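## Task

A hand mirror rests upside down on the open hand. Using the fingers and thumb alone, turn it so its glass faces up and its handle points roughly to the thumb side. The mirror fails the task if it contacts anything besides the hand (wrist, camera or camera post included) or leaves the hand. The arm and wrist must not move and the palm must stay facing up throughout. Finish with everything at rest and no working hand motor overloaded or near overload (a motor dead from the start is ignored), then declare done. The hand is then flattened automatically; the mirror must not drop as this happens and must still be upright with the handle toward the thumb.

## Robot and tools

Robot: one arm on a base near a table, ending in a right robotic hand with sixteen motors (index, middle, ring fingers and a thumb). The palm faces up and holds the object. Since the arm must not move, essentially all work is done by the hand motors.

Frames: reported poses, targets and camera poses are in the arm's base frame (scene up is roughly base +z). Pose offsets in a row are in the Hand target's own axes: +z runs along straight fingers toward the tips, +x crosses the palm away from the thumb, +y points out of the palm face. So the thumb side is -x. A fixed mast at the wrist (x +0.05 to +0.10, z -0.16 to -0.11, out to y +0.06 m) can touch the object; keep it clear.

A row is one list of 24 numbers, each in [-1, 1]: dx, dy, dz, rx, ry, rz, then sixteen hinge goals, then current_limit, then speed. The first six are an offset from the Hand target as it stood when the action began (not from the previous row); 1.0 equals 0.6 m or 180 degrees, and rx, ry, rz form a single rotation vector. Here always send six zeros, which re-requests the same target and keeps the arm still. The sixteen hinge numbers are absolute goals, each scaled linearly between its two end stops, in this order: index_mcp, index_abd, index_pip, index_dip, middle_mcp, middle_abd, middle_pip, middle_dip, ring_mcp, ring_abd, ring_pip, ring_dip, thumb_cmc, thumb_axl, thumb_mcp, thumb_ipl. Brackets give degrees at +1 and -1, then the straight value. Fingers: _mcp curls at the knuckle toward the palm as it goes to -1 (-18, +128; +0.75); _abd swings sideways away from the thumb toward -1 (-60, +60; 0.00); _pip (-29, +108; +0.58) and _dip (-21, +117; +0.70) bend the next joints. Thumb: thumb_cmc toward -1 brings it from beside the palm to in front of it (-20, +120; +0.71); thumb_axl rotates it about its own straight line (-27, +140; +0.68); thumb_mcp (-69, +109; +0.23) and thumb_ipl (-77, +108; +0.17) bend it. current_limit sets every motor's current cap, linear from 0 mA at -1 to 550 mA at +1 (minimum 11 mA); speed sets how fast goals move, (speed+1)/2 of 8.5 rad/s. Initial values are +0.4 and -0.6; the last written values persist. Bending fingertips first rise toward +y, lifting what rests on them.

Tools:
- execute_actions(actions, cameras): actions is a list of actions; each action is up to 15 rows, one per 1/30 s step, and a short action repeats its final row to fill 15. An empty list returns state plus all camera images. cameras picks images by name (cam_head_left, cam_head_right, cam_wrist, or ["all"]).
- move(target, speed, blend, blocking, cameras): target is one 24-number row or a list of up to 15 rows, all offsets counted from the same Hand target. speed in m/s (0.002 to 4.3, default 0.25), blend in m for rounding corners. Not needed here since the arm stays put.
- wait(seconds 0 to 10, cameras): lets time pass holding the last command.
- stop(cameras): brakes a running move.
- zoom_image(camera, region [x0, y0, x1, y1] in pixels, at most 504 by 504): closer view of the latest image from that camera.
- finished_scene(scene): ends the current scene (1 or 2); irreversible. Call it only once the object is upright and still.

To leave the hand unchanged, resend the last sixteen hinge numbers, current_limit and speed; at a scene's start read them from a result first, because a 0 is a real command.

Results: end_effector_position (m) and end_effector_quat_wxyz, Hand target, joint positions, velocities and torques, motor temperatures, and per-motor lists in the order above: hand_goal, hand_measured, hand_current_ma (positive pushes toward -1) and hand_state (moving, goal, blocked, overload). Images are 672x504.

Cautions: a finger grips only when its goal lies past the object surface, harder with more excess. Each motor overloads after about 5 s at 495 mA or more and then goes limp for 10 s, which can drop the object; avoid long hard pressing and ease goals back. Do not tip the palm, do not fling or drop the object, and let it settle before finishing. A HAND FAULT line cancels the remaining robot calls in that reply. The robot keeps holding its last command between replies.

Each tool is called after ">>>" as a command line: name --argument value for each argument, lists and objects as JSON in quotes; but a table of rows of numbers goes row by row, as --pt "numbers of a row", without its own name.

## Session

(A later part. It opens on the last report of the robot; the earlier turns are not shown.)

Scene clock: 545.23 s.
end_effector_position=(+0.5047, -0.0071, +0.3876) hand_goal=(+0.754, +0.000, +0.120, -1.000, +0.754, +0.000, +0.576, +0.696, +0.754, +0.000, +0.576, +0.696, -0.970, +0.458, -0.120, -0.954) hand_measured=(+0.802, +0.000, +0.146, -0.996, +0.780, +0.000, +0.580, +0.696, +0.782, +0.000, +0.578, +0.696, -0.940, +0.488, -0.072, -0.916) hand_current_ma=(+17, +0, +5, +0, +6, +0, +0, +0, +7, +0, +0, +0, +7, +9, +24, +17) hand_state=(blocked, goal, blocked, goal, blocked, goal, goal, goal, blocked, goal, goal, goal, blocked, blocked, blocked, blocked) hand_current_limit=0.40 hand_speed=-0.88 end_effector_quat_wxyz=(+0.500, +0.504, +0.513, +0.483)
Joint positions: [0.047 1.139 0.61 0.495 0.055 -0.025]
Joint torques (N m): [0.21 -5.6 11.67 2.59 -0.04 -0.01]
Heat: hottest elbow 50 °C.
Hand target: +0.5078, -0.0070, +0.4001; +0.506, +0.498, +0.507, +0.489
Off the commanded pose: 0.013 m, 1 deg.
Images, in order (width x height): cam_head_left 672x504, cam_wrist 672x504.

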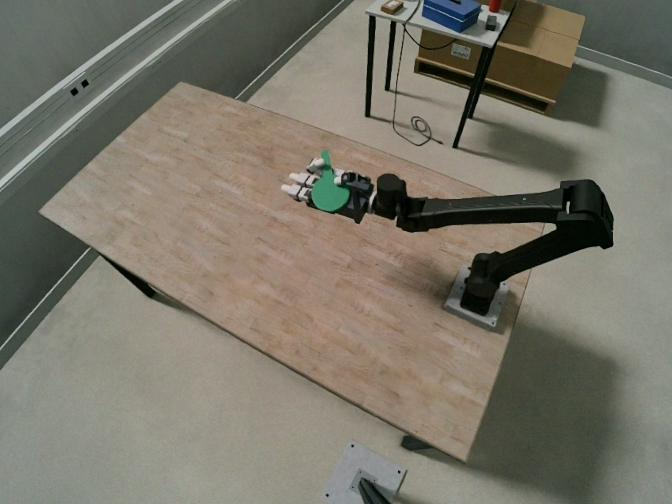

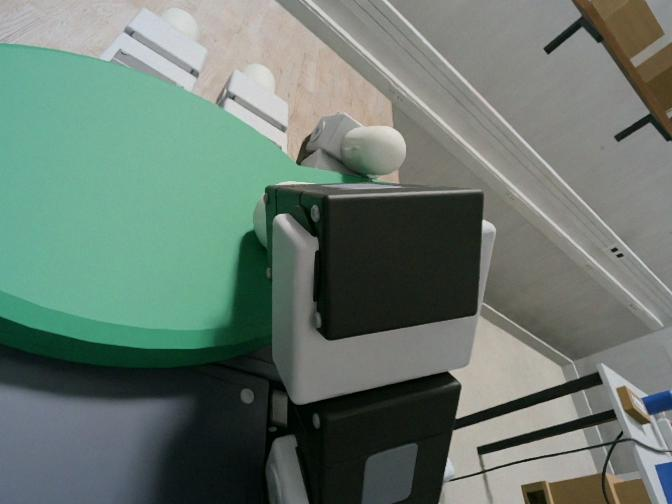

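>>> execute_actions --actions '[[[0,0,0,0,0,0,0.754,0,0.0,-1.0,0.754,0,0.576,0.696,0.754,0,0.576,0.696,-0.971,0.457,-0.12,-0.955,0.4,-0.88]],[[0,0,0,0,0,0,0.754,0,-0.12,-1.0,0.754,0,0.576,0.696,0.754,0,0.576,0.696,-0.971,0.457,-0.12,-0.955,0.4,-0.88]],[[0,0,0,0,0,0,0.754,0,-0.25,-1.0,0.754,0,0.576,0.696,0.754,0,0.576,0.696,-0.971,0.457,-0.12,-0.955,0.4,-0.88]],[[0,0,0,0,0,0,0.754,0,-0.35,-1.0,0.754,0,0.576,0.696,0.754,0,0.576,0.696,-0.971,0.457,-0.12,-0.955,0.4,-0.88]]]' --cameras '["cam_head_left","cam_wrist"]'

>>> zoom_image --camera "cam_head_left" --region '[280, 145, 380, 220]'

Scene clock: 558.37 s.
end_effector_position=(+0.5047, -0.0071, +0.3876) hand_goal=(+0.754, +0.000, -0.350, -1.000, +0.754, +0.000, +0.576, +0.696, +0.754, +0.000, +0.576, +0.696, -0.970, +0.458, -0.120, -0.954) hand_measured=(+0.802, +0.000, -0.330, -0.996, +0.780, +0.000, +0.580, +0.696, +0.784, +0.000, +0.578, +0.696, -0.938, +0.488, -0.072, -0.918) hand_current_ma=(+18, +0, +3, +0, +6, +0, +0, +0, +7, +0, +0, +0, +7, +9, +24, +15) hand_state=(blocked, goal, goal, goal, blocked, goal, goal, goal, blocked, goal, goal, goal, blocked, blocked, blocked, blocked) hand_current_limit=0.40 hand_speed=-0.88 end_effector_quat_wxyz=(+0.500, +0.504, +0.513, +0.483)
Joint positions: [0.047 1.139 0.61 0.495 0.055 -0.025]
Joint torques (N m): [0.03 -5.54 11.74 2.54 -0.06 -0.01]
Heat: hottest elbow 50 °C.
Hand target: +0.5078, -0.0070, +0.4001; +0.506, +0.498, +0.507, +0.489
Off the commanded pose: 0.013 m, 1 deg.
Images, in order (width x height): cam_head_left 672x504, cam_wrist 672x504.

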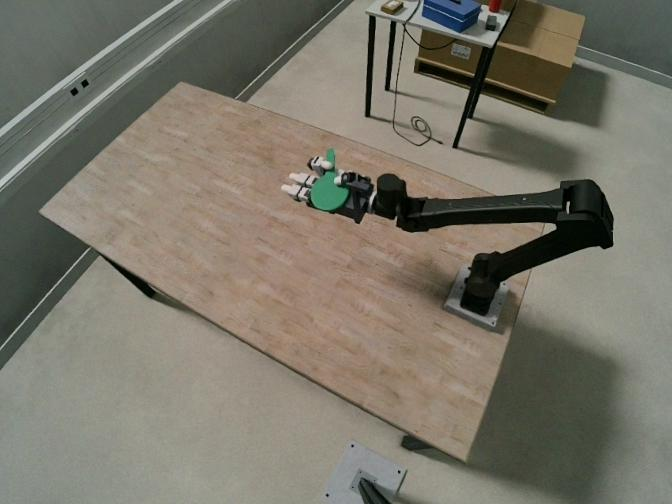

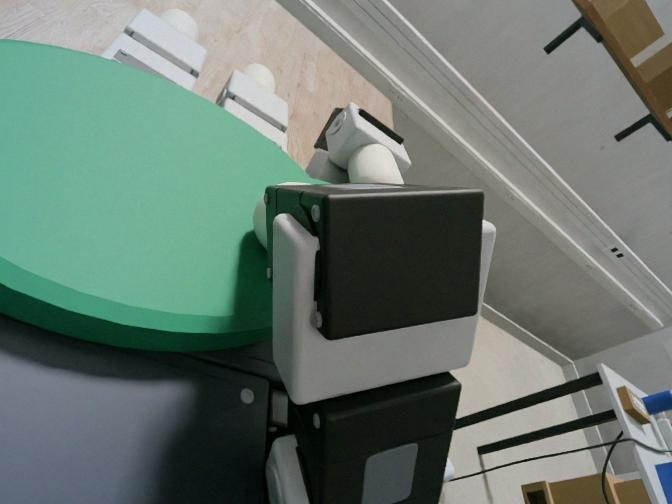

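Scaled by 5.040 from the camera's 672x504 image, which has a finer 960x720 frame.

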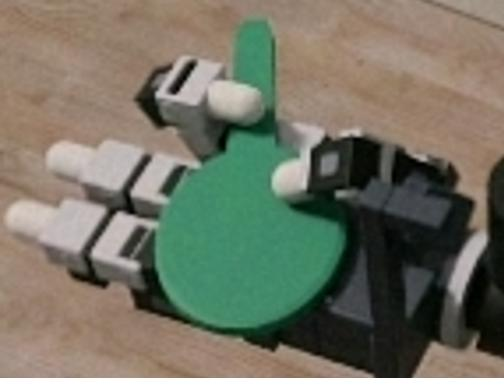

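>>> execute_actions --actions '[[[0,0,0,0,0,0,0.754,0,-0.44,-0.95,0.754,0,0.576,0.696,0.754,0,0.576,0.696,-0.971,0.457,-0.12,-0.955,0.4,-0.88]],[[0,0,0,0,0,0,0.754,0,-0.53,-0.87,0.754,0,0.576,0.696,0.754,0,0.576,0.696,-0.971,0.457,-0.12,-0.955,0.4,-0.88]],[[0,0,0,0,0,0,0.754,0,-0.63,-0.78,0.754,0,0.576,0.696,0.754,0,0.576,0.696,-0.971,0.457,-0.12,-0.955,0.4,-0.88]],[[0,0,0,0,0,0,0.754,0,-0.72,-0.70,0.754,0,0.576,0.696,0.754,0,0.576,0.696,-0.971,0.457,-0.12,-0.955,0.4,-0.88]]]' --cameras '["cam_head_left","cam_wrist"]'

>>> zoom_image --camera "cam_head_left" --region '[280, 145, 380, 220]'

Scene clock: 578.93 s.
end_effector_position=(+0.5047, -0.0071, +0.3876) hand_goal=(+0.754, +0.000, -0.720, -0.700, +0.754, +0.000, +0.576, +0.696, +0.754, +0.000, +0.576, +0.696, -0.970, +0.458, -0.120, -0.954) hand_measured=(+0.798, +0.000, -0.708, -0.706, +0.780, +0.000, +0.580, +0.696, +0.784, +0.000, +0.578, +0.696, -0.938, +0.488, -0.072, -0.918) hand_current_ma=(+15, +0, +1, +0, +6, +0, +0, +0, +7, +0, +0, +0, +7, +9, +24, +15) hand_state=(blocked, goal, goal, goal, blocked, goal, goal, goal, blocked, goal, goal, goal, blocked, blocked, blocked, blocked) hand_current_limit=0.40 hand_speed=-0.88 end_effector_quat_wxyz=(+0.500, +0.504, +0.513, +0.483)
Joint positions: [0.047 1.139 0.61 0.495 0.055 -0.025]
Joint torques (N m): [0.32 -5.48 11.66 2.59 -0.05 -0.04]
Heat: hottest elbow 50 °C.
Hand target: +0.5078, -0.0070, +0.4001; +0.506, +0.498, +0.507, +0.489
Off the commanded pose: 0.013 m, 1 deg.
Images, in order (width x height): cam_head_left 672x504, cam_wrist 672x504.

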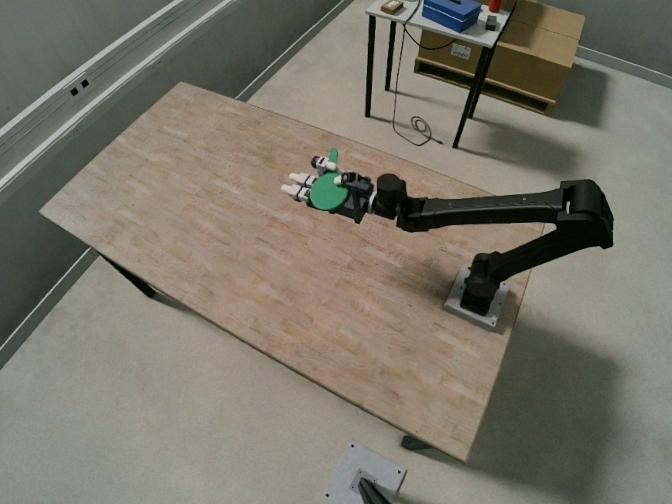

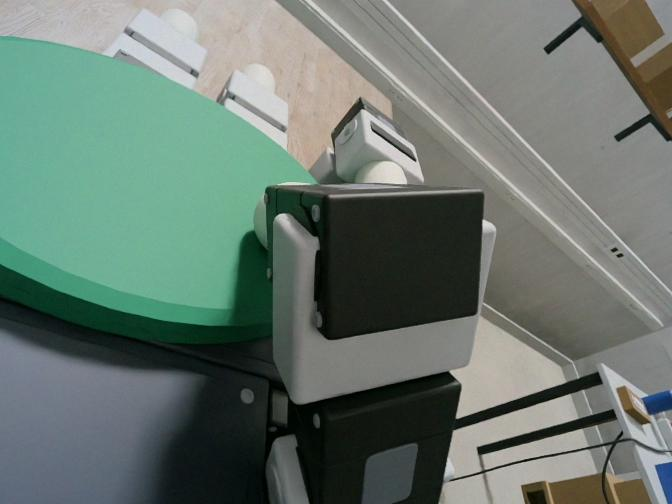

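Scaled by 5.040 from the camera's 672x504 image, which has a finer 960x720 frame.

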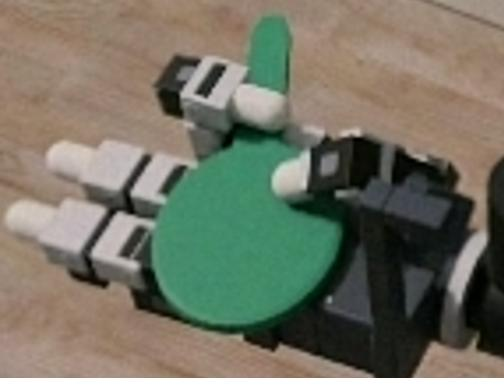

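>>> execute_actions --actions '[[[0,0,0,0,0,0,0.754,0,-0.72,-0.80,0.754,0,0.576,0.696,0.754,0,0.576,0.696,-0.971,0.45,0.10,-0.93,0.4,-0.85]],[[0,0,0,0,0,0,0.754,0,-0.72,-0.80,0.754,0,0.576,0.696,0.754,0,0.576,0.696,-0.971,0.25,0.22,-0.96,0.4,-0.8]],[[0,0,0,0,0,0,0.754,0,-0.72,-0.80,0.754,0,0.576,0.696,0.754,0,0.576,0.696,-0.971,0.18,0.10,-0.96,0.4,-0.85]],[[0,0,0,0,0,0,0.754,0,-0.72,-0.80,0.754,0,0.576,0.696,0.754,0,0.576,0.696,-0.971,0.18,-0.02,-0.93,0.4,-0.88]]]' --cameras '["cam_head_left","cam_wrist"]'

>>> zoom_image --camera "cam_head_left" --region '[280, 145, 380, 220]'

Scene clock: 613.80 s.
end_effector_position=(+0.5047, -0.0071, +0.3876) hand_goal=(+0.754, +0.000, -0.720, -0.800, +0.754, +0.000, +0.576, +0.696, +0.754, +0.000, +0.576, +0.696, -0.970, +0.180, -0.020, -0.930) hand_measured=(+0.776, +0.000, -0.700, -0.766, +0.788, +0.000, +0.580, +0.696, +0.784, +0.000, +0.578, +0.696, -0.944, +0.174, +0.066, -0.916) hand_current_ma=(+4, +0, +3, +9, +9, +0, +0, +0, +7, +0, +0, +0, +5, +0, +69, +3) hand_state=(blocked, goal, blocked, blocked, blocked, goal, goal, goal, blocked, goal, goal, goal, blocked, goal, blocked, goal) hand_current_limit=0.40 hand_speed=-0.88 end_effector_quat_wxyz=(+0.500, +0.504, +0.513, +0.483)
Joint positions: [0.047 1.139 0.61 0.495 0.055 -0.025]
Joint torques (N m): [0.15 -5.3 11.64 2.58 -0.06 -0.02]
Heat: hottest elbow 51 °C.
Hand target: +0.5078, -0.0070, +0.4001; +0.506, +0.498, +0.507, +0.489
Off the commanded pose: 0.013 m, 1 deg.
Images, in order (width x height): cam_head_left 672x504, cam_wrist 672x504.

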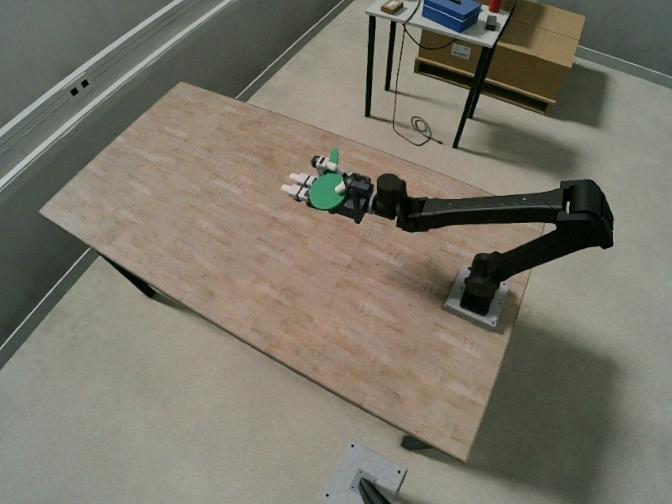

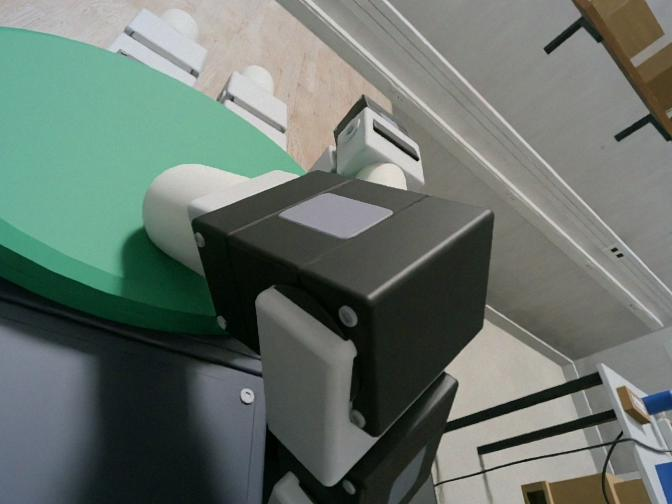

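Scaled by 5.040 from the camera's 672x504 image, which has a finer 960x720 frame.

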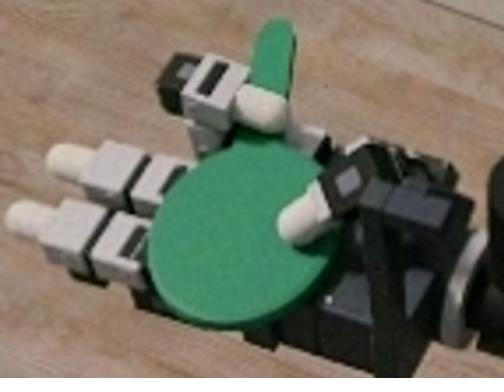

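>>> execute_actions --actions '[[[0,0,0,0,0,0,0.754,0,-0.72,-0.80,0.754,0,0.576,0.696,0.754,0,0.576,0.696,-0.971,0.186,-0.035,-0.891,0.4,-0.9]],[[0,0,0,0,0,0,0.754,0,-0.72,-0.80,0.754,0,0.576,0.696,0.754,0,0.576,0.696,-0.971,0.235,-0.11,-0.78,0.4,-0.9]],[[0,0,0,0,0,0,0.754,0,-0.72,-0.80,0.754,0,0.576,0.696,0.754,0,0.576,0.696,-0.971,0.277,-0.19,-0.669,0.4,-0.9]],[[0,0,0,0,0,0,0.754,0,-0.72,-0.80,0.754,0,0.576,0.696,0.754,0,0.576,0.696,-0.971,0.31,-0.29,-0.51,0.4,-0.9]],[[0,0,0,0,0,0,0.754,0,-0.72,-0.80,0.754,0,0.576,0.696,0.754,0,0.576,0.696,-0.971,0.341,-0.40,-0.35,0.4,-0.9]]]' --cameras '["cam_head_left","cam_wrist"]'

>>> zoom_image --camera "cam_head_left" --region '[280, 145, 380, 220]'

Scene clock: 630.17 s.
end_effector_position=(+0.5047, -0.0071, +0.3876) hand_goal=(+0.754, +0.000, -0.720, -0.800, +0.754, +0.000, +0.576, +0.696, +0.754, +0.000, +0.576, +0.696, -0.970, +0.342, -0.400, -0.350) hand_measured=(+0.778, +0.000, -0.702, -0.782, +0.788, +0.000, +0.580, +0.696, +0.784, +0.000, +0.578, +0.696, -0.948, +0.338, -0.372, -0.350) hand_current_ma=(+5, +0, +2, +3, +10, +0, +0, +0, +7, +0, +0, +0, +4, +0, +9, +0) hand_state=(blocked, goal, goal, goal, blocked, goal, goal, goal, blocked, goal, goal, goal, blocked, goal, blocked, goal) hand_current_limit=0.40 hand_speed=-0.90 end_effector_quat_wxyz=(+0.500, +0.504, +0.513, +0.483)
Joint positions: [0.047 1.139 0.61 0.495 0.055 -0.025]
Joint torques (N m): [0.15 -5.48 11.67 2.66 -0.04 -0.02]
Heat: hottest elbow 51 °C.
Hand target: +0.5078, -0.0070, +0.4001; +0.506, +0.498, +0.507, +0.489
Off the commanded pose: 0.013 m, 1 deg.
Images, in order (width x height): cam_head_left 672x504, cam_wrist 672x504.

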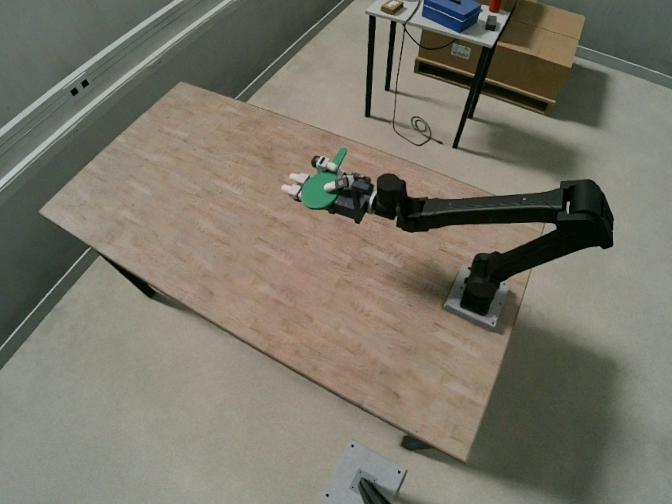

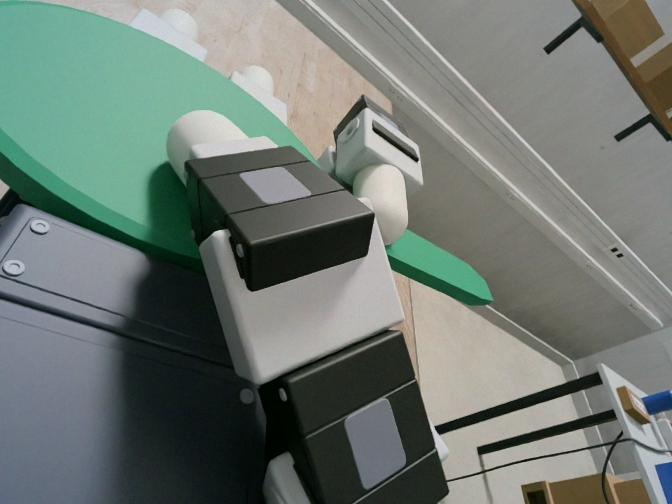

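Scaled by 5.040 from the camera's 672x504 image, which has a finer 960x720 frame.

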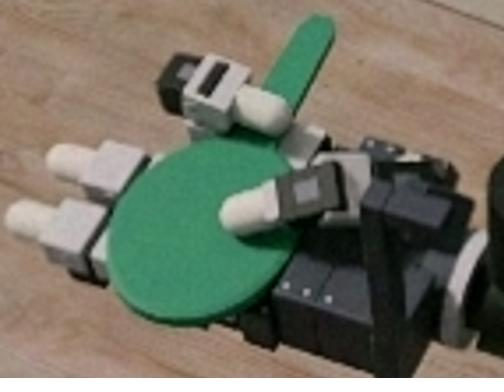

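>>> execute_actions --actions '[[[0,0,0,0,0,0,0.754,0,-0.70,-0.30,0.754,0,0.576,0.696,0.754,0,0.576,0.696,-0.971,0.341,-0.40,-0.35,0.4,-0.8]],[[0,0,0,0,0,0,0.754,0,-0.60,0.20,0.754,0,0.576,0.696,0.754,0,0.576,0.696,-0.971,0.341,-0.40,-0.35,0.4,-0.8]],[[0,0,0,0,0,0,0.754,0,-0.20,0.60,0.754,0,0.576,0.696,0.754,0,0.576,0.696,-0.971,0.341,-0.40,-0.35,0.4,-0.8]],[[0,0,0,0,0,0,0.754,0,0.25,0.696,0.754,0,0.576,0.696,0.754,0,0.576,0.696,-0.971,0.341,-0.40,-0.35,0.4,-0.8]],[[0,0,0,0,0,0,0.754,0,0.576,0.696,0.754,0,0.576,0.696,0.754,0,0.576,0.696,-0.971,0.341,-0.40,-0.35,0.4,-0.85]]]' --cameras '["cam_head_left"]'

>>> zoom_image --camera "cam_head_left" --region '[280, 145, 380, 220]'

Scene clock: 657.17 s.
end_effector_position=(+0.5047, -0.0071, +0.3876) hand_goal=(+0.754, +0.000, +0.576, +0.696, +0.754, +0.000, +0.576, +0.696, +0.754, +0.000, +0.576, +0.696, -0.970, +0.342, -0.400, -0.350) hand_measured=(+0.778, +0.000, +0.576, +0.692, +0.788, +0.000, +0.580, +0.696, +0.784, +0.000, +0.578, +0.696, -0.948, +0.338, -0.372, -0.350) hand_current_ma=(+5, +0, +0, +0, +10, +0, +0, +0, +7, +0, +0, +0, +4, +0, +9, +0) hand_state=(blocked, goal, goal, goal, blocked, goal, goal, goal, blocked, goal, goal, goal, blocked, goal, blocked, goal) hand_current_limit=0.40 hand_speed=-0.85 end_effector_quat_wxyz=(+0.500, +0.504, +0.513, +0.483)
Joint positions: [0.047 1.139 0.61 0.495 0.055 -0.025]
Joint torques (N m): [0.15 -5.48 11.74 2.58 -0.05 -0.04]
Heat: hottest elbow 51 °C.
Hand target: +0.5078, -0.0070, +0.4001; +0.506, +0.498, +0.507, +0.489
Off the commanded pose: 0.013 m, 1 deg.
Images, in order (width x height): cam_head_left 672x504.

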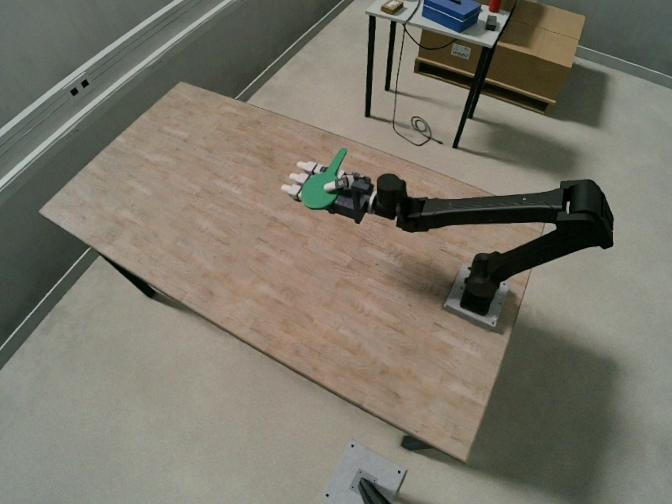

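Scaled by 5.040 from the camera's 672x504 image, which has a finer 960x720 frame.

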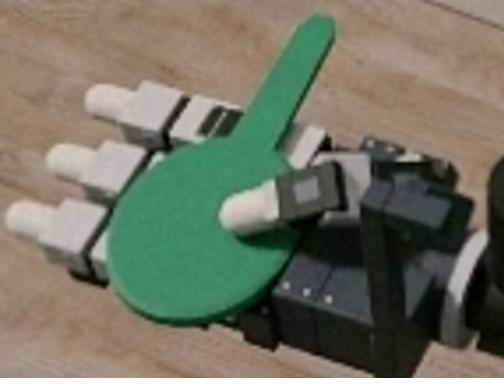

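>>> execute_actions --actions '[[[0,0,0,0,0,0,0.754,0,0.576,0.696,0.754,0,0.576,0.696,0.754,0,0.576,0.696,-0.971,0.33,-0.10,-0.45,0.4,-0.75]],[[0,0,0,0,0,0,0.754,0,0.576,0.696,0.754,0,0.576,0.696,0.754,0,0.576,0.696,-0.971,0.26,0.15,-0.80,0.4,-0.75]],[[0,0,0,0,0,0,0.754,0,0.576,0.696,0.754,0,0.576,0.696,0.754,0,0.576,0.696,-0.971,0.18,0.12,-0.96,0.4,-0.8]],[[0,0,0,0,0,0,0.754,0,0.576,0.696,0.754,0,0.576,0.696,0.754,0,0.576,0.696,-0.971,0.18,-0.02,-0.93,0.4,-0.88]],[[0,0,0,0,0,0,0.754,0,0.576,0.696,0.754,0,0.576,0.696,0.754,0,0.576,0.696,-0.971,0.186,-0.035,-0.891,0.4,-0.9]],[[0,0,0,0,0,0,0.754,0,0.576,0.696,0.754,0,0.576,0.696,0.754,0,0.576,0.696,-0.971,0.235,-0.11,-0.78,0.4,-0.9]],[[0,0,0,0,0,0,0.754,0,0.576,0.696,0.754,0,0.576,0.696,0.754,0,0.576,0.696,-0.971,0.277,-0.19,-0.669,0.4,-0.9]]]' --cameras '["cam_head_left","cam_wrist"]'

>>> zoom_image --camera "cam_head_left" --region '[280, 145, 380, 220]'

Scene clock: 675.47 s.
end_effector_position=(+0.5047, -0.0071, +0.3876) hand_goal=(+0.754, +0.000, +0.576, +0.696, +0.754, +0.000, +0.576, +0.696, +0.754, +0.000, +0.576, +0.696, -0.970, +0.278, -0.190, -0.668) hand_measured=(+0.778, +0.000, +0.576, +0.692, +0.788, +0.000, +0.580, +0.696, +0.784, +0.000, +0.578, +0.696, -0.960, +0.274, -0.166, -0.670) hand_current_ma=(+5, +0, +0, +0, +10, +0, +0, +0, +7, +0, +0, +0, +1, +0, +7, +0) hand_state=(blocked, goal, goal, goal, blocked, goal, goal, goal, blocked, goal, goal, goal, goal, goal, blocked, goal) hand_current_limit=0.40 hand_speed=-0.90 end_effector_quat_wxyz=(+0.500, +0.504, +0.513, +0.483)
Joint positions: [0.047 1.139 0.61 0.495 0.055 -0.025]
Joint torques (N m): [0.32 -5.25 11.81 2.62 -0.05 -0.03]
Heat: hottest elbow 51 °C.
Hand target: +0.5078, -0.0070, +0.4001; +0.506, +0.498, +0.507, +0.489
Off the commanded pose: 0.013 m, 1 deg.
Images, in order (width x height): cam_head_left 672x504, cam_wrist 672x504.

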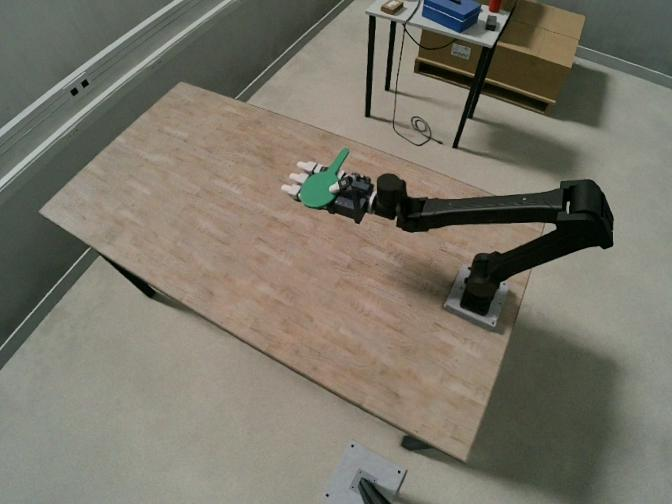

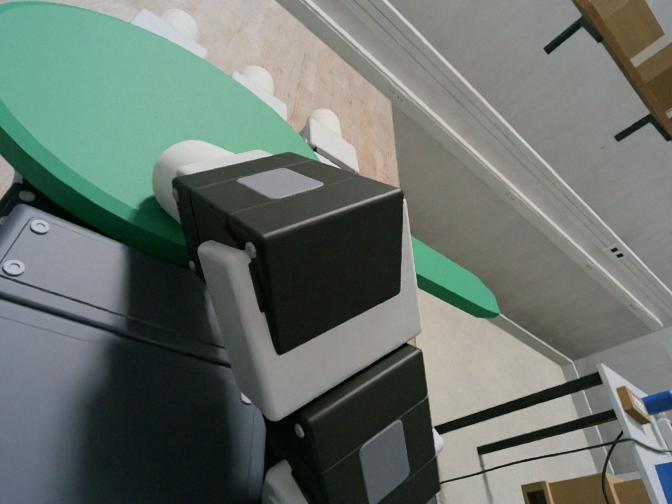

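Scaled by 5.040 from the camera's 672x504 image, which has a finer 960x720 frame.

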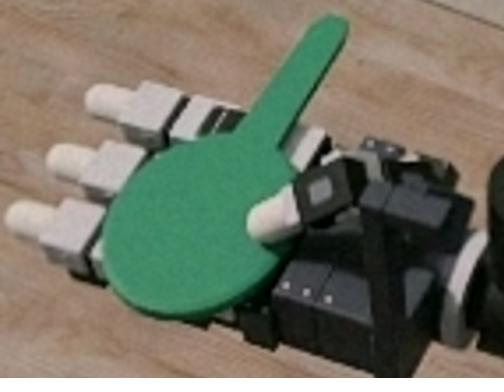

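>>> execute_actions --actions '[[[0,0,0,0,0,0,0.754,0,0.576,0.696,0.754,0,0.576,0.696,0.754,0,0.576,0.696,-0.971,0.31,-0.30,-0.51,0.4,-0.9]],[[0,0,0,0,0,0,0.754,0,0.576,0.696,0.754,0,0.576,0.696,0.754,0,0.576,0.696,-0.971,0.341,-0.41,-0.35,0.4,-0.9]],[[0,0,0,0,0,0,0.754,0,0.576,0.696,0.754,0,0.576,0.696,0.754,0,0.576,0.696,-0.971,0.355,-0.50,-0.20,0.4,-0.9]]]' --cameras '["cam_head_left","cam_wrist"]'

>>> zoom_image --camera "cam_head_left" --region '[280, 145, 380, 220]'

Scene clock: 686.97 s.
end_effector_position=(+0.5047, -0.0071, +0.3876) hand_goal=(+0.754, +0.000, +0.576, +0.696, +0.754, +0.000, +0.576, +0.696, +0.754, +0.000, +0.576, +0.696, -0.970, +0.356, -0.500, -0.200) hand_measured=(+0.778, +0.000, +0.576, +0.692, +0.788, +0.000, +0.580, +0.696, +0.784, +0.000, +0.578, +0.696, -0.944, +0.358, -0.464, -0.198) hand_current_ma=(+5, +0, +0, +0, +10, +0, +0, +0, +7, +0, +0, +0, +5, +0, +14, +0) hand_state=(blocked, goal, goal, goal, blocked, goal, goal, goal, blocked, goal, goal, goal, blocked, goal, blocked, goal) hand_current_limit=0.40 hand_speed=-0.90 end_effector_quat_wxyz=(+0.500, +0.504, +0.513, +0.483)
Joint positions: [0.047 1.139 0.61 0.495 0.055 -0.025]
Joint torques (N m): [0.21 -5.48 11.67 2.55 -0.06 -0.01]
Heat: hottest elbow 51 °C.
Hand target: +0.5078, -0.0070, +0.4001; +0.506, +0.498, +0.507, +0.489
Off the commanded pose: 0.013 m, 1 deg.
Images, in order (width x height): cam_head_left 672x504, cam_wrist 672x504.

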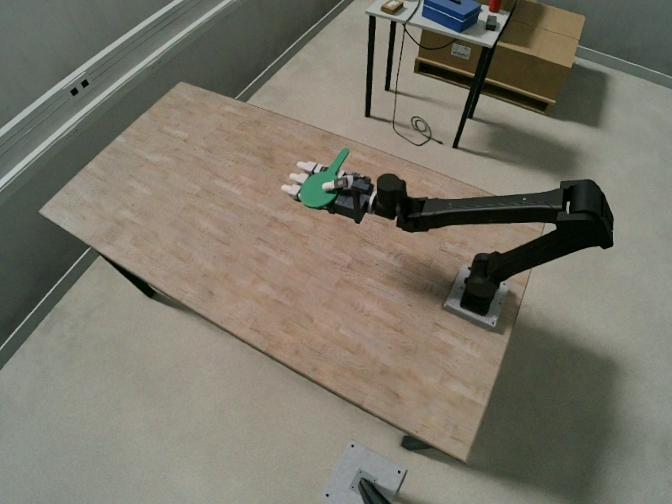

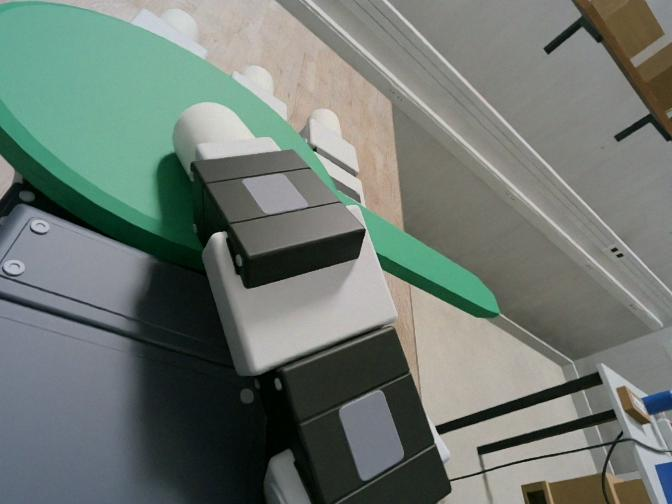

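Scaled by 5.040 from the camera's 672x504 image, which has a finer 960x720 frame.

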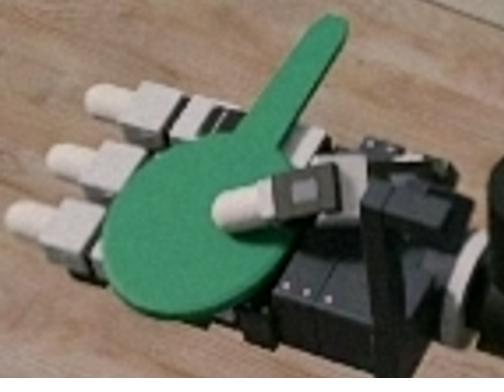

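>>> execute_actions --actions '[[[0,0,0,0,0,0,0.754,0,0.576,0.696,0.754,0,0.576,0.696,0.754,0,0.576,0.696,-0.971,0.33,-0.10,-0.45,0.4,-0.75]],[[0,0,0,0,0,0,0.754,0,0.576,0.696,0.754,0,0.576,0.696,0.754,0,0.576,0.696,-0.971,0.26,0.15,-0.80,0.4,-0.75]],[[0,0,0,0,0,0,0.754,0,0.576,0.696,0.754,0,0.576,0.696,0.754,0,0.576,0.696,-0.971,0.18,0.12,-0.96,0.4,-0.8]],[[0,0,0,0,0,0,0.754,0,0.576,0.696,0.754,0,0.576,0.696,0.754,0,0.576,0.696,-0.971,0.16,-0.05,-0.91,0.4,-0.88]],[[0,0,0,0,0,0,0.754,0,0.576,0.696,0.754,0,0.576,0.696,0.754,0,0.576,0.696,-0.971,0.141,-0.162,-0.849,0.4,-0.88]],[[0,0,0,0,0,0,0.754,0,0.576,0.696,0.754,0,0.576,0.696,0.754,0,0.576,0.696,-0.971,0.19,-0.235,-0.74,0.4,-0.9]],[[0,0,0,0,0,0,0.754,0,0.576,0.696,0.754,0,0.576,0.696,0.754,0,0.576,0.696,-0.971,0.235,-0.302,-0.626,0.4,-0.9]],[[0,0,0,0,0,0,0.754,0,0.576,0.696,0.754,0,0.576,0.696,0.754,0,0.576,0.696,-0.971,0.27,-0.40,-0.46,0.4,-0.9]],[[0,0,0,0,0,0,0.754,0,0.576,0.696,0.754,0,0.576,0.696,0.754,0,0.576,0.696,-0.971,0.304,-0.503,-0.29,0.4,-0.9]]]' --cameras '["cam_head_left","cam_wrist"]'

>>> zoom_image --camera "cam_head_left" --region '[280, 145, 380, 220]'

Scene clock: 716.07 s.
end_effector_position=(+0.5047, -0.0071, +0.3876) hand_goal=(+0.754, +0.000, +0.576, +0.696, +0.754, +0.000, +0.576, +0.696, +0.754, +0.000, +0.576, +0.696, -0.970, +0.304, -0.502, -0.290) hand_measured=(+0.778, +0.000, +0.576, +0.692, +0.788, +0.000, +0.580, +0.696, +0.788, +0.000, +0.584, +0.696, -0.948, +0.306, -0.474, -0.294) hand_current_ma=(+5, +0, +0, +0, +10, +0, +0, +0, +9, +0, +1, +0, +4, +0, +9, +0) hand_state=(blocked, goal, goal, goal, blocked, goal, goal, goal, blocked, goal, goal, goal, blocked, goal, blocked, goal) hand_current_limit=0.40 hand_speed=-0.90 end_effector_quat_wxyz=(+0.500, +0.504, +0.513, +0.483)
Joint positions: [0.047 1.139 0.61 0.495 0.055 -0.025]
Joint torques (N m): [0.26 -5.54 11.71 2.63 -0.06 -0.02]
Heat: hottest elbow 51 °C.
Hand target: +0.5078, -0.0070, +0.4001; +0.506, +0.498, +0.507, +0.489
Off the commanded pose: 0.013 m, 1 deg.
Images, in order (width x height): cam_head_left 672x504, cam_wrist 672x504.

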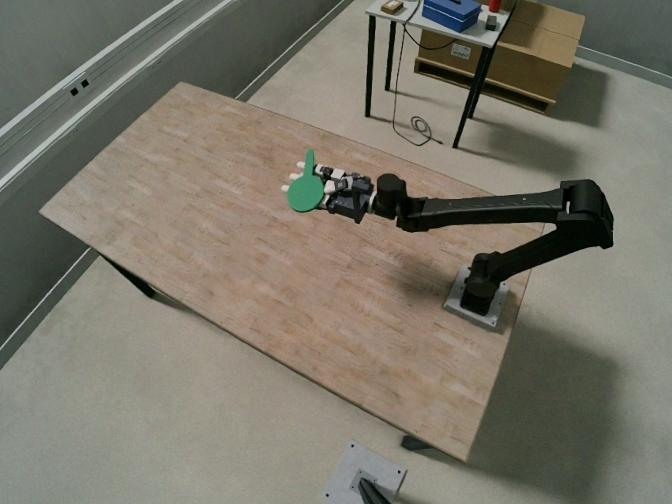

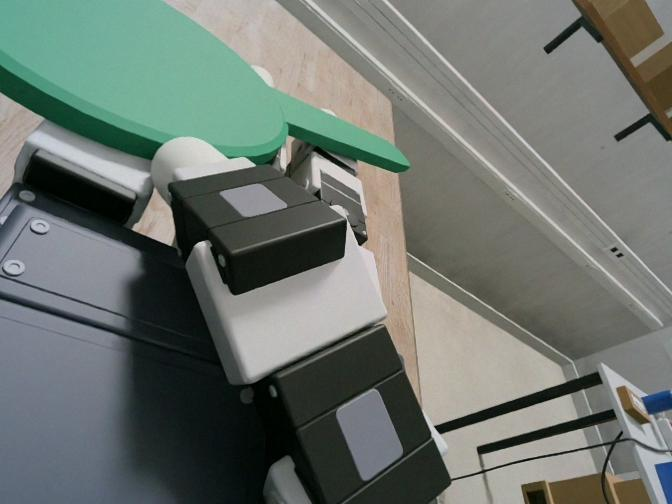

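Scaled by 5.040 from the camera's 672x504 image, which has a finer 960x720 frame.

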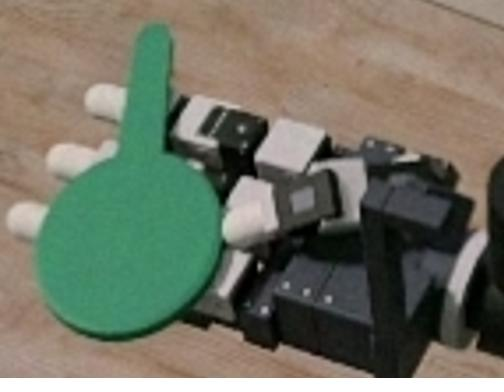

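>>> execute_actions --actions '[]' --cameras '["cam_head_left","cam_wrist","cam_head_right"]'

>>> zoom_image --camera "cam_head_left" --region '[280, 145, 380, 220]'

>>> zoom_image --camera "cam_wrist" --region '[170, 100, 530, 400]'

Scene clock: 773.17 s.
end_effector_position=(+0.5047, -0.0071, +0.3876) hand_goal=(+0.754, +0.000, +0.576, +0.696, +0.754, +0.000, +0.576, +0.696, +0.754, +0.000, +0.576, +0.696, -0.970, +0.304, -0.502, -0.290) hand_measured=(+0.778, +0.000, +0.576, +0.692, +0.788, +0.000, +0.580, +0.696, +0.788, +0.000, +0.584, +0.696, -0.948, +0.306, -0.474, -0.294) hand_current_ma=(+5, +0, +0, +0, +10, +0, +0, +0, +9, +0, +1, +0, +4, +0, +9, +0) hand_state=(blocked, goal, goal, goal, blocked, goal, goal, goal, blocked, goal, goal, goal, blocked, goal, blocked, goal) hand_current_limit=0.40 hand_speed=-0.90 end_effector_quat_wxyz=(+0.500, +0.504, +0.513, +0.483)
Joint positions: [0.047 1.139 0.61 0.495 0.055 -0.025]
Joint velocities: within noise
Joint torques (N m): [-0.09 -5.25 11.75 2.62 -0.06 0]
Motor temperatures (°C): [22 25 52 22 23 24]
Heat: hottest elbow 52 °C.
Hand target: +0.5078, -0.0070, +0.4001; +0.506, +0.498, +0.507, +0.489
Off the commanded pose: 0.013 m, 1 deg.

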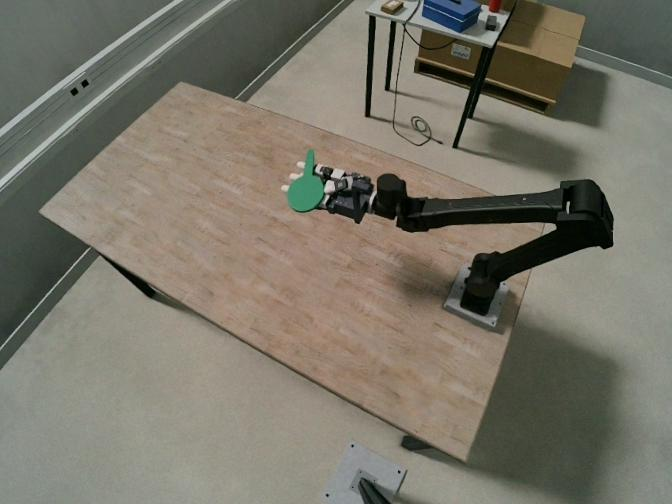

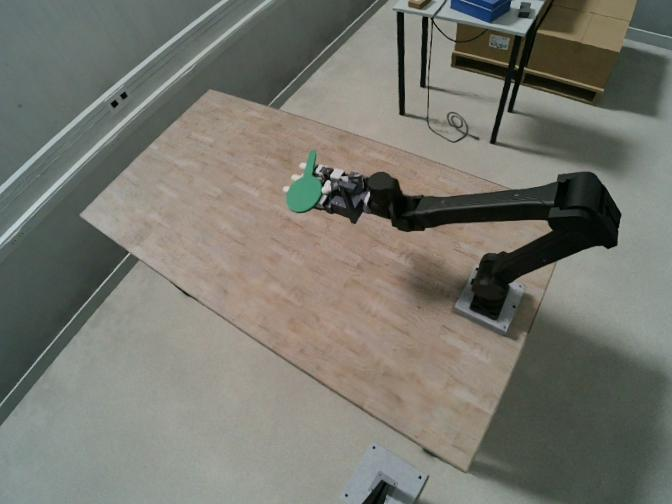

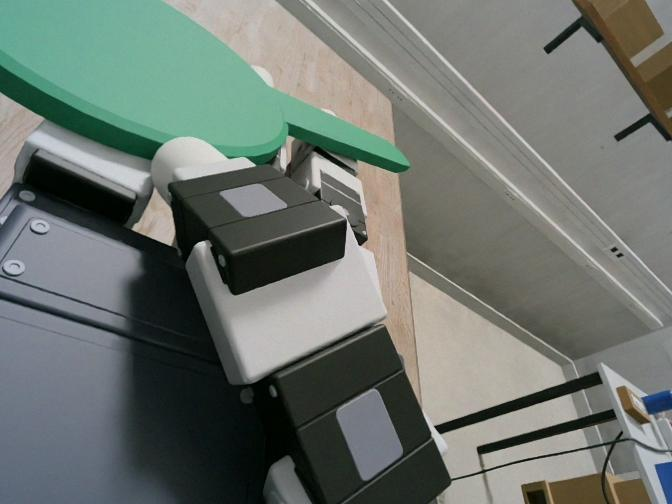

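Scaled by 5.040 from the camera's 672x504 image, which has a finer 960x720 frame.

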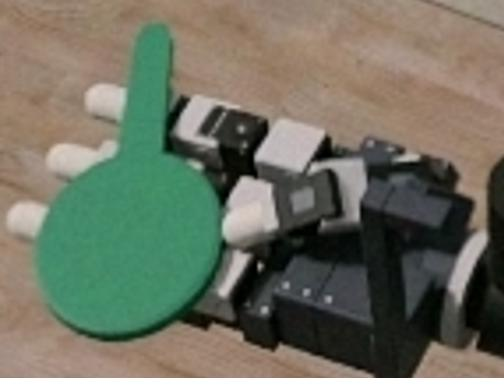

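Scaled by 1.400 from the camera's 672x504 image, which has a finer 960x720 frame.

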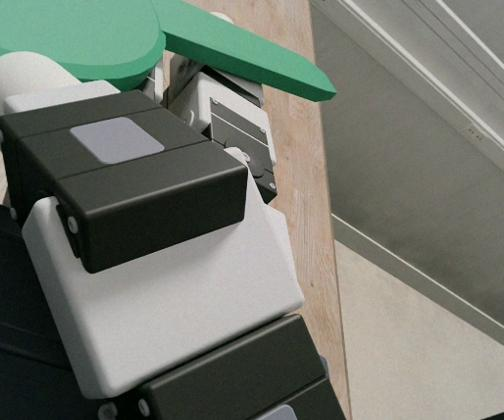

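>>> zoom_image --camera "cam_head_left" --region '[280, 140, 350, 220]'

>>> zoom_image --camera "cam_head_right" --region '[275, 140, 375, 220]'

>>> zoom_image --camera "cam_wrist" --region '[0, 0, 420, 300]'

Scaled by 6.300 from the camera's 672x504 image, which has a finer 960x720 frame.

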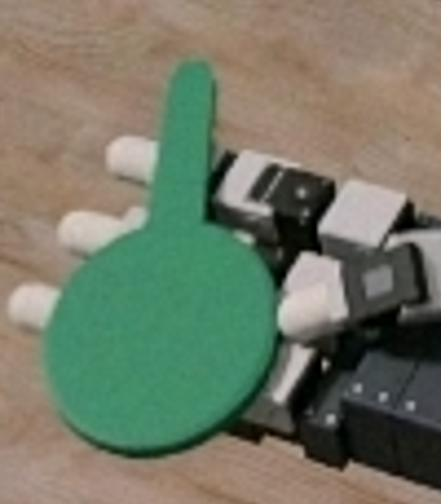

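Scaled by 5.040 from the camera's 672x504 image, which has a finer 960x720 frame.

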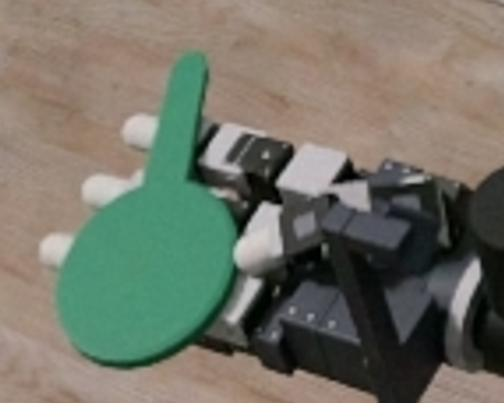

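Scaled by 1.200 from the camera's 672x504 image, which has a finer 960x720 frame.

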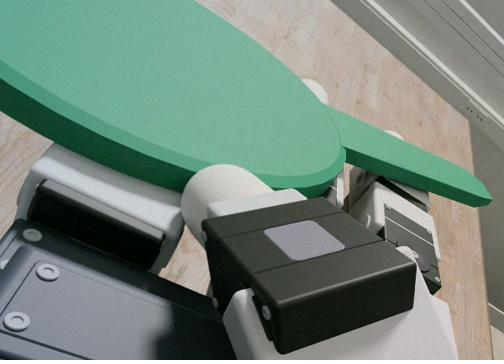

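>>> execute_actions --actions '[[[0,0,0,0,0,0,0.754,0,0.576,0.696,0.754,0,0.576,0.696,0.754,0,0.576,0.696,-0.93,0.33,-0.36,-0.22,0.4,-0.9]],[[0,0,0,0,0,0,0.754,0,0.576,0.696,0.754,0,0.576,0.696,0.754,0,0.576,0.696,-0.88,0.4,-0.2,-0.15,0.4,-0.88]],[[0,0,0,0,0,0,0.754,0,0.576,0.696,0.754,0,0.576,0.696,0.754,0,0.576,0.696,-0.82,0.5,-0.05,-0.05,0.4,-0.88]]]' --cameras '["cam_head_left","cam_wrist"]'

>>> zoom_image --camera "cam_head_left" --region '[280, 145, 380, 220]'

>>> zoom_image --camera "cam_wrist" --region '[0, 0, 420, 300]'

Scene clock: 818.70 s.
end_effector_position=(+0.5047, -0.0071, +0.3876) hand_goal=(+0.754, +0.000, +0.576, +0.696, +0.754, +0.000, +0.576, +0.696, +0.754, +0.000, +0.576, +0.696, -0.820, +0.500, -0.050, -0.050) hand_measured=(+0.778, +0.000, +0.576, +0.692, +0.788, +0.000, +0.580, +0.696, +0.788, +0.000, +0.584, +0.696, -0.838, +0.492, -0.066, -0.056) hand_current_ma=(+5, +0, +0, +0, +10, +0, +0, +0, +9, +0, +1, +0, -3, -1, -3, -1) hand_state=(blocked, goal, goal, goal, blocked, goal, goal, goal, blocked, goal, goal, goal, goal, goal, goal, goal) hand_current_limit=0.40 hand_speed=-0.88 end_effector_quat_wxyz=(+0.500, +0.504, +0.513, +0.483)
Joint positions: [0.047 1.139 0.61 0.495 0.055 -0.025]
Joint torques (N m): [0.09 -5.3 11.62 2.61 -0.04 -0.02]
Heat: hottest elbow 52 °C.
Hand target: +0.5078, -0.0070, +0.4001; +0.506, +0.498, +0.507, +0.489
Off the commanded pose: 0.013 m, 1 deg.
Images, in order (width x height): cam_head_left 672x504, cam_wrist 672x504.

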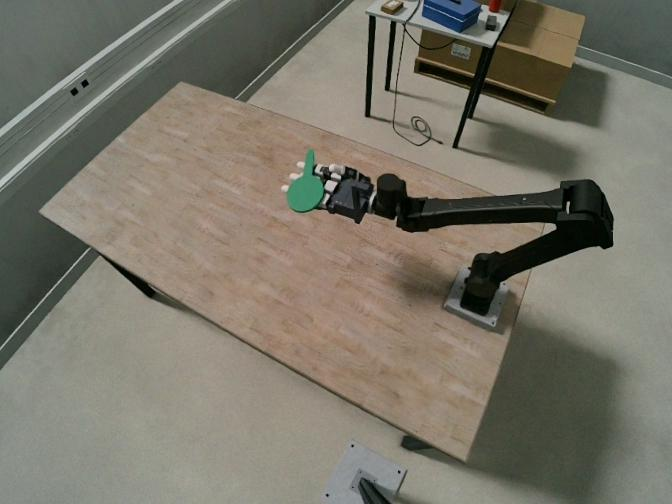

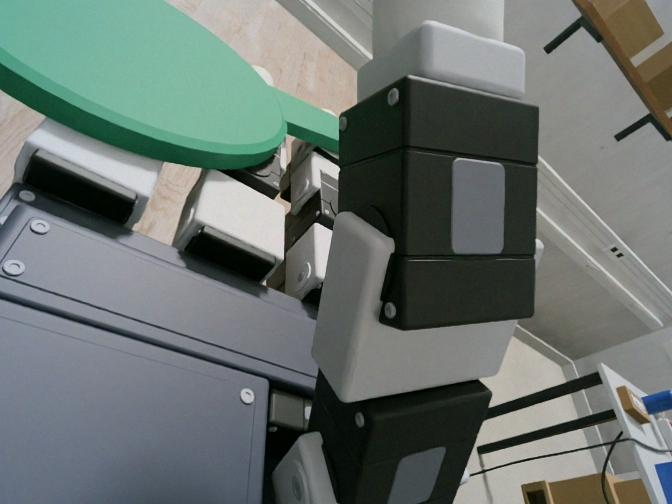

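Scaled by 5.040 from the camera's 672x504 image, which has a finer 960x720 frame.

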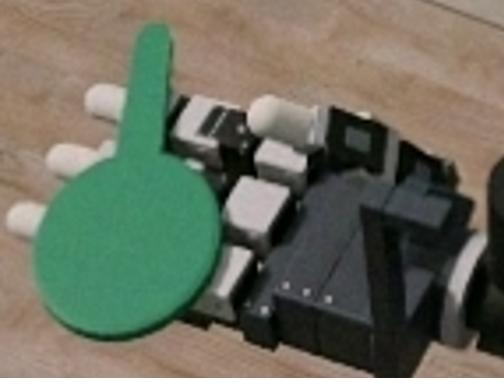

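Scaled by 1.200 from the camera's 672x504 image, which has a finer 960x720 frame.

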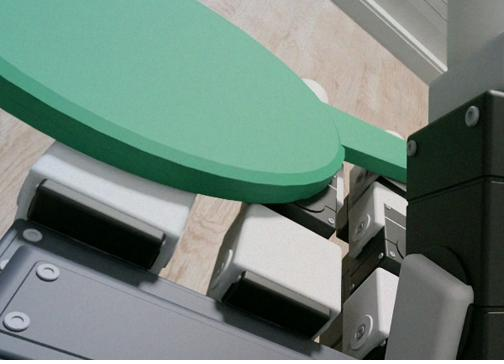

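>>> execute_actions --actions '[[[0,0,0,0,0,0,0.754,0,0.576,0.696,0.754,0,0.42,0.696,0.754,0,0.42,0.696,-0.75,0.68,0.1,0.1,0.4,-0.92]],[[0,0,0,0,0,0,0.754,0,0.576,0.696,0.754,0,0.28,0.696,0.754,0,0.28,0.696,-0.75,0.68,0.1,0.1,0.4,-0.92]]]' --cameras '["cam_head_left","cam_wrist"]'

>>> zoom_image --camera "cam_head_left" --region '[280, 145, 380, 220]'

>>> zoom_image --camera "cam_wrist" --region '[0, 0, 420, 300]'

Scene clock: 831.73 s.
end_effector_position=(+0.5047, -0.0071, +0.3876) hand_goal=(+0.754, +0.000, +0.576, +0.696, +0.754, +0.000, +0.280, +0.696, +0.754, +0.000, +0.280, +0.696, -0.750, +0.680, +0.100, +0.100) hand_measured=(+0.778, +0.000, +0.576, +0.692, +0.788, +0.000, +0.300, +0.696, +0.788, +0.000, +0.312, +0.696, -0.764, +0.674, +0.090, +0.094) hand_current_ma=(+5, +0, +0, +0, +10, +0, +3, +0, +9, +0, +7, +0, -2, +0, -2, -1) hand_state=(blocked, goal, goal, goal, blocked, goal, blocked, goal, blocked, goal, blocked, goal, goal, goal, goal, goal) hand_current_limit=0.40 hand_speed=-0.92 end_effector_quat_wxyz=(+0.500, +0.504, +0.513, +0.483)
Joint positions: [0.047 1.139 0.61 0.495 0.055 -0.025]
Joint torques (N m): [0.03 -5.66 11.73 2.48 -0.05 -0.04]
Heat: hottest elbow 52 °C.
Hand target: +0.5078, -0.0070, +0.4001; +0.506, +0.498, +0.507, +0.489
Off the commanded pose: 0.013 m, 1 deg.
Images, in order (width x height): cam_head_left 672x504, cam_wrist 672x504.

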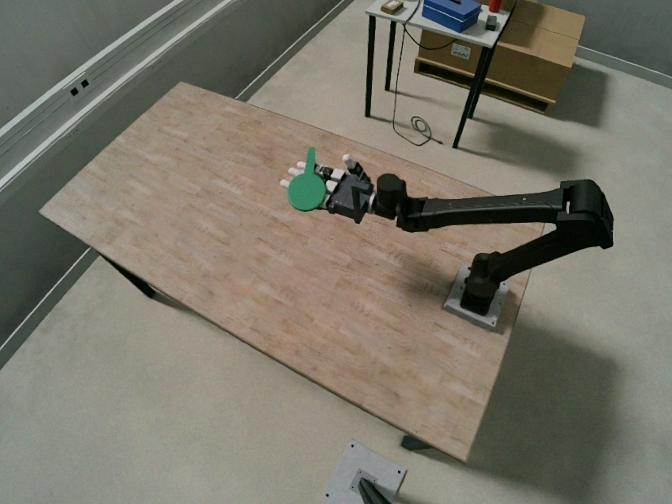

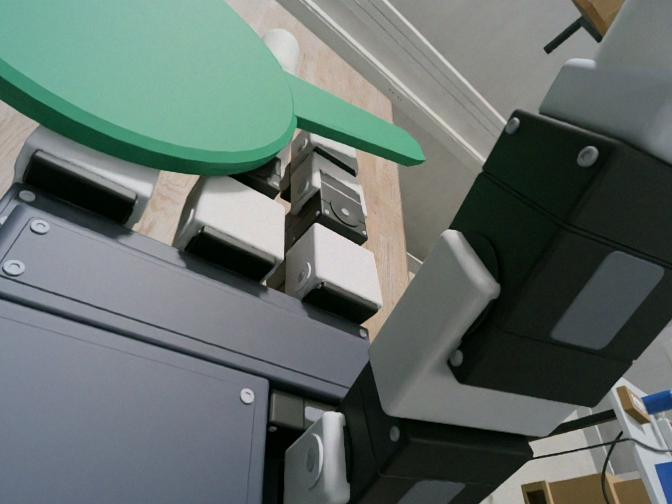

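Scaled by 5.040 from the camera's 672x504 image, which has a finer 960x720 frame.

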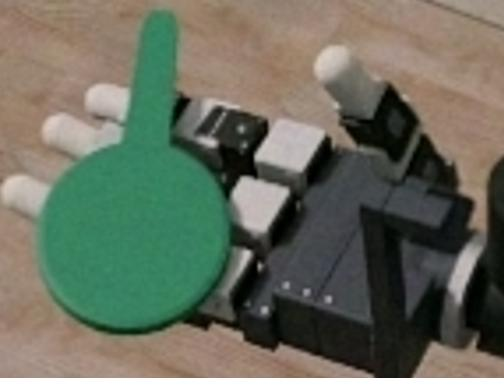

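Scaled by 1.200 from the camera's 672x504 image, which has a finer 960x720 frame.

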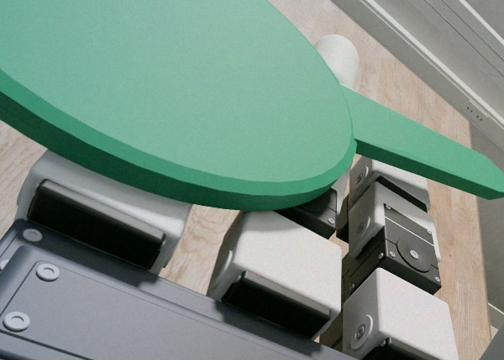

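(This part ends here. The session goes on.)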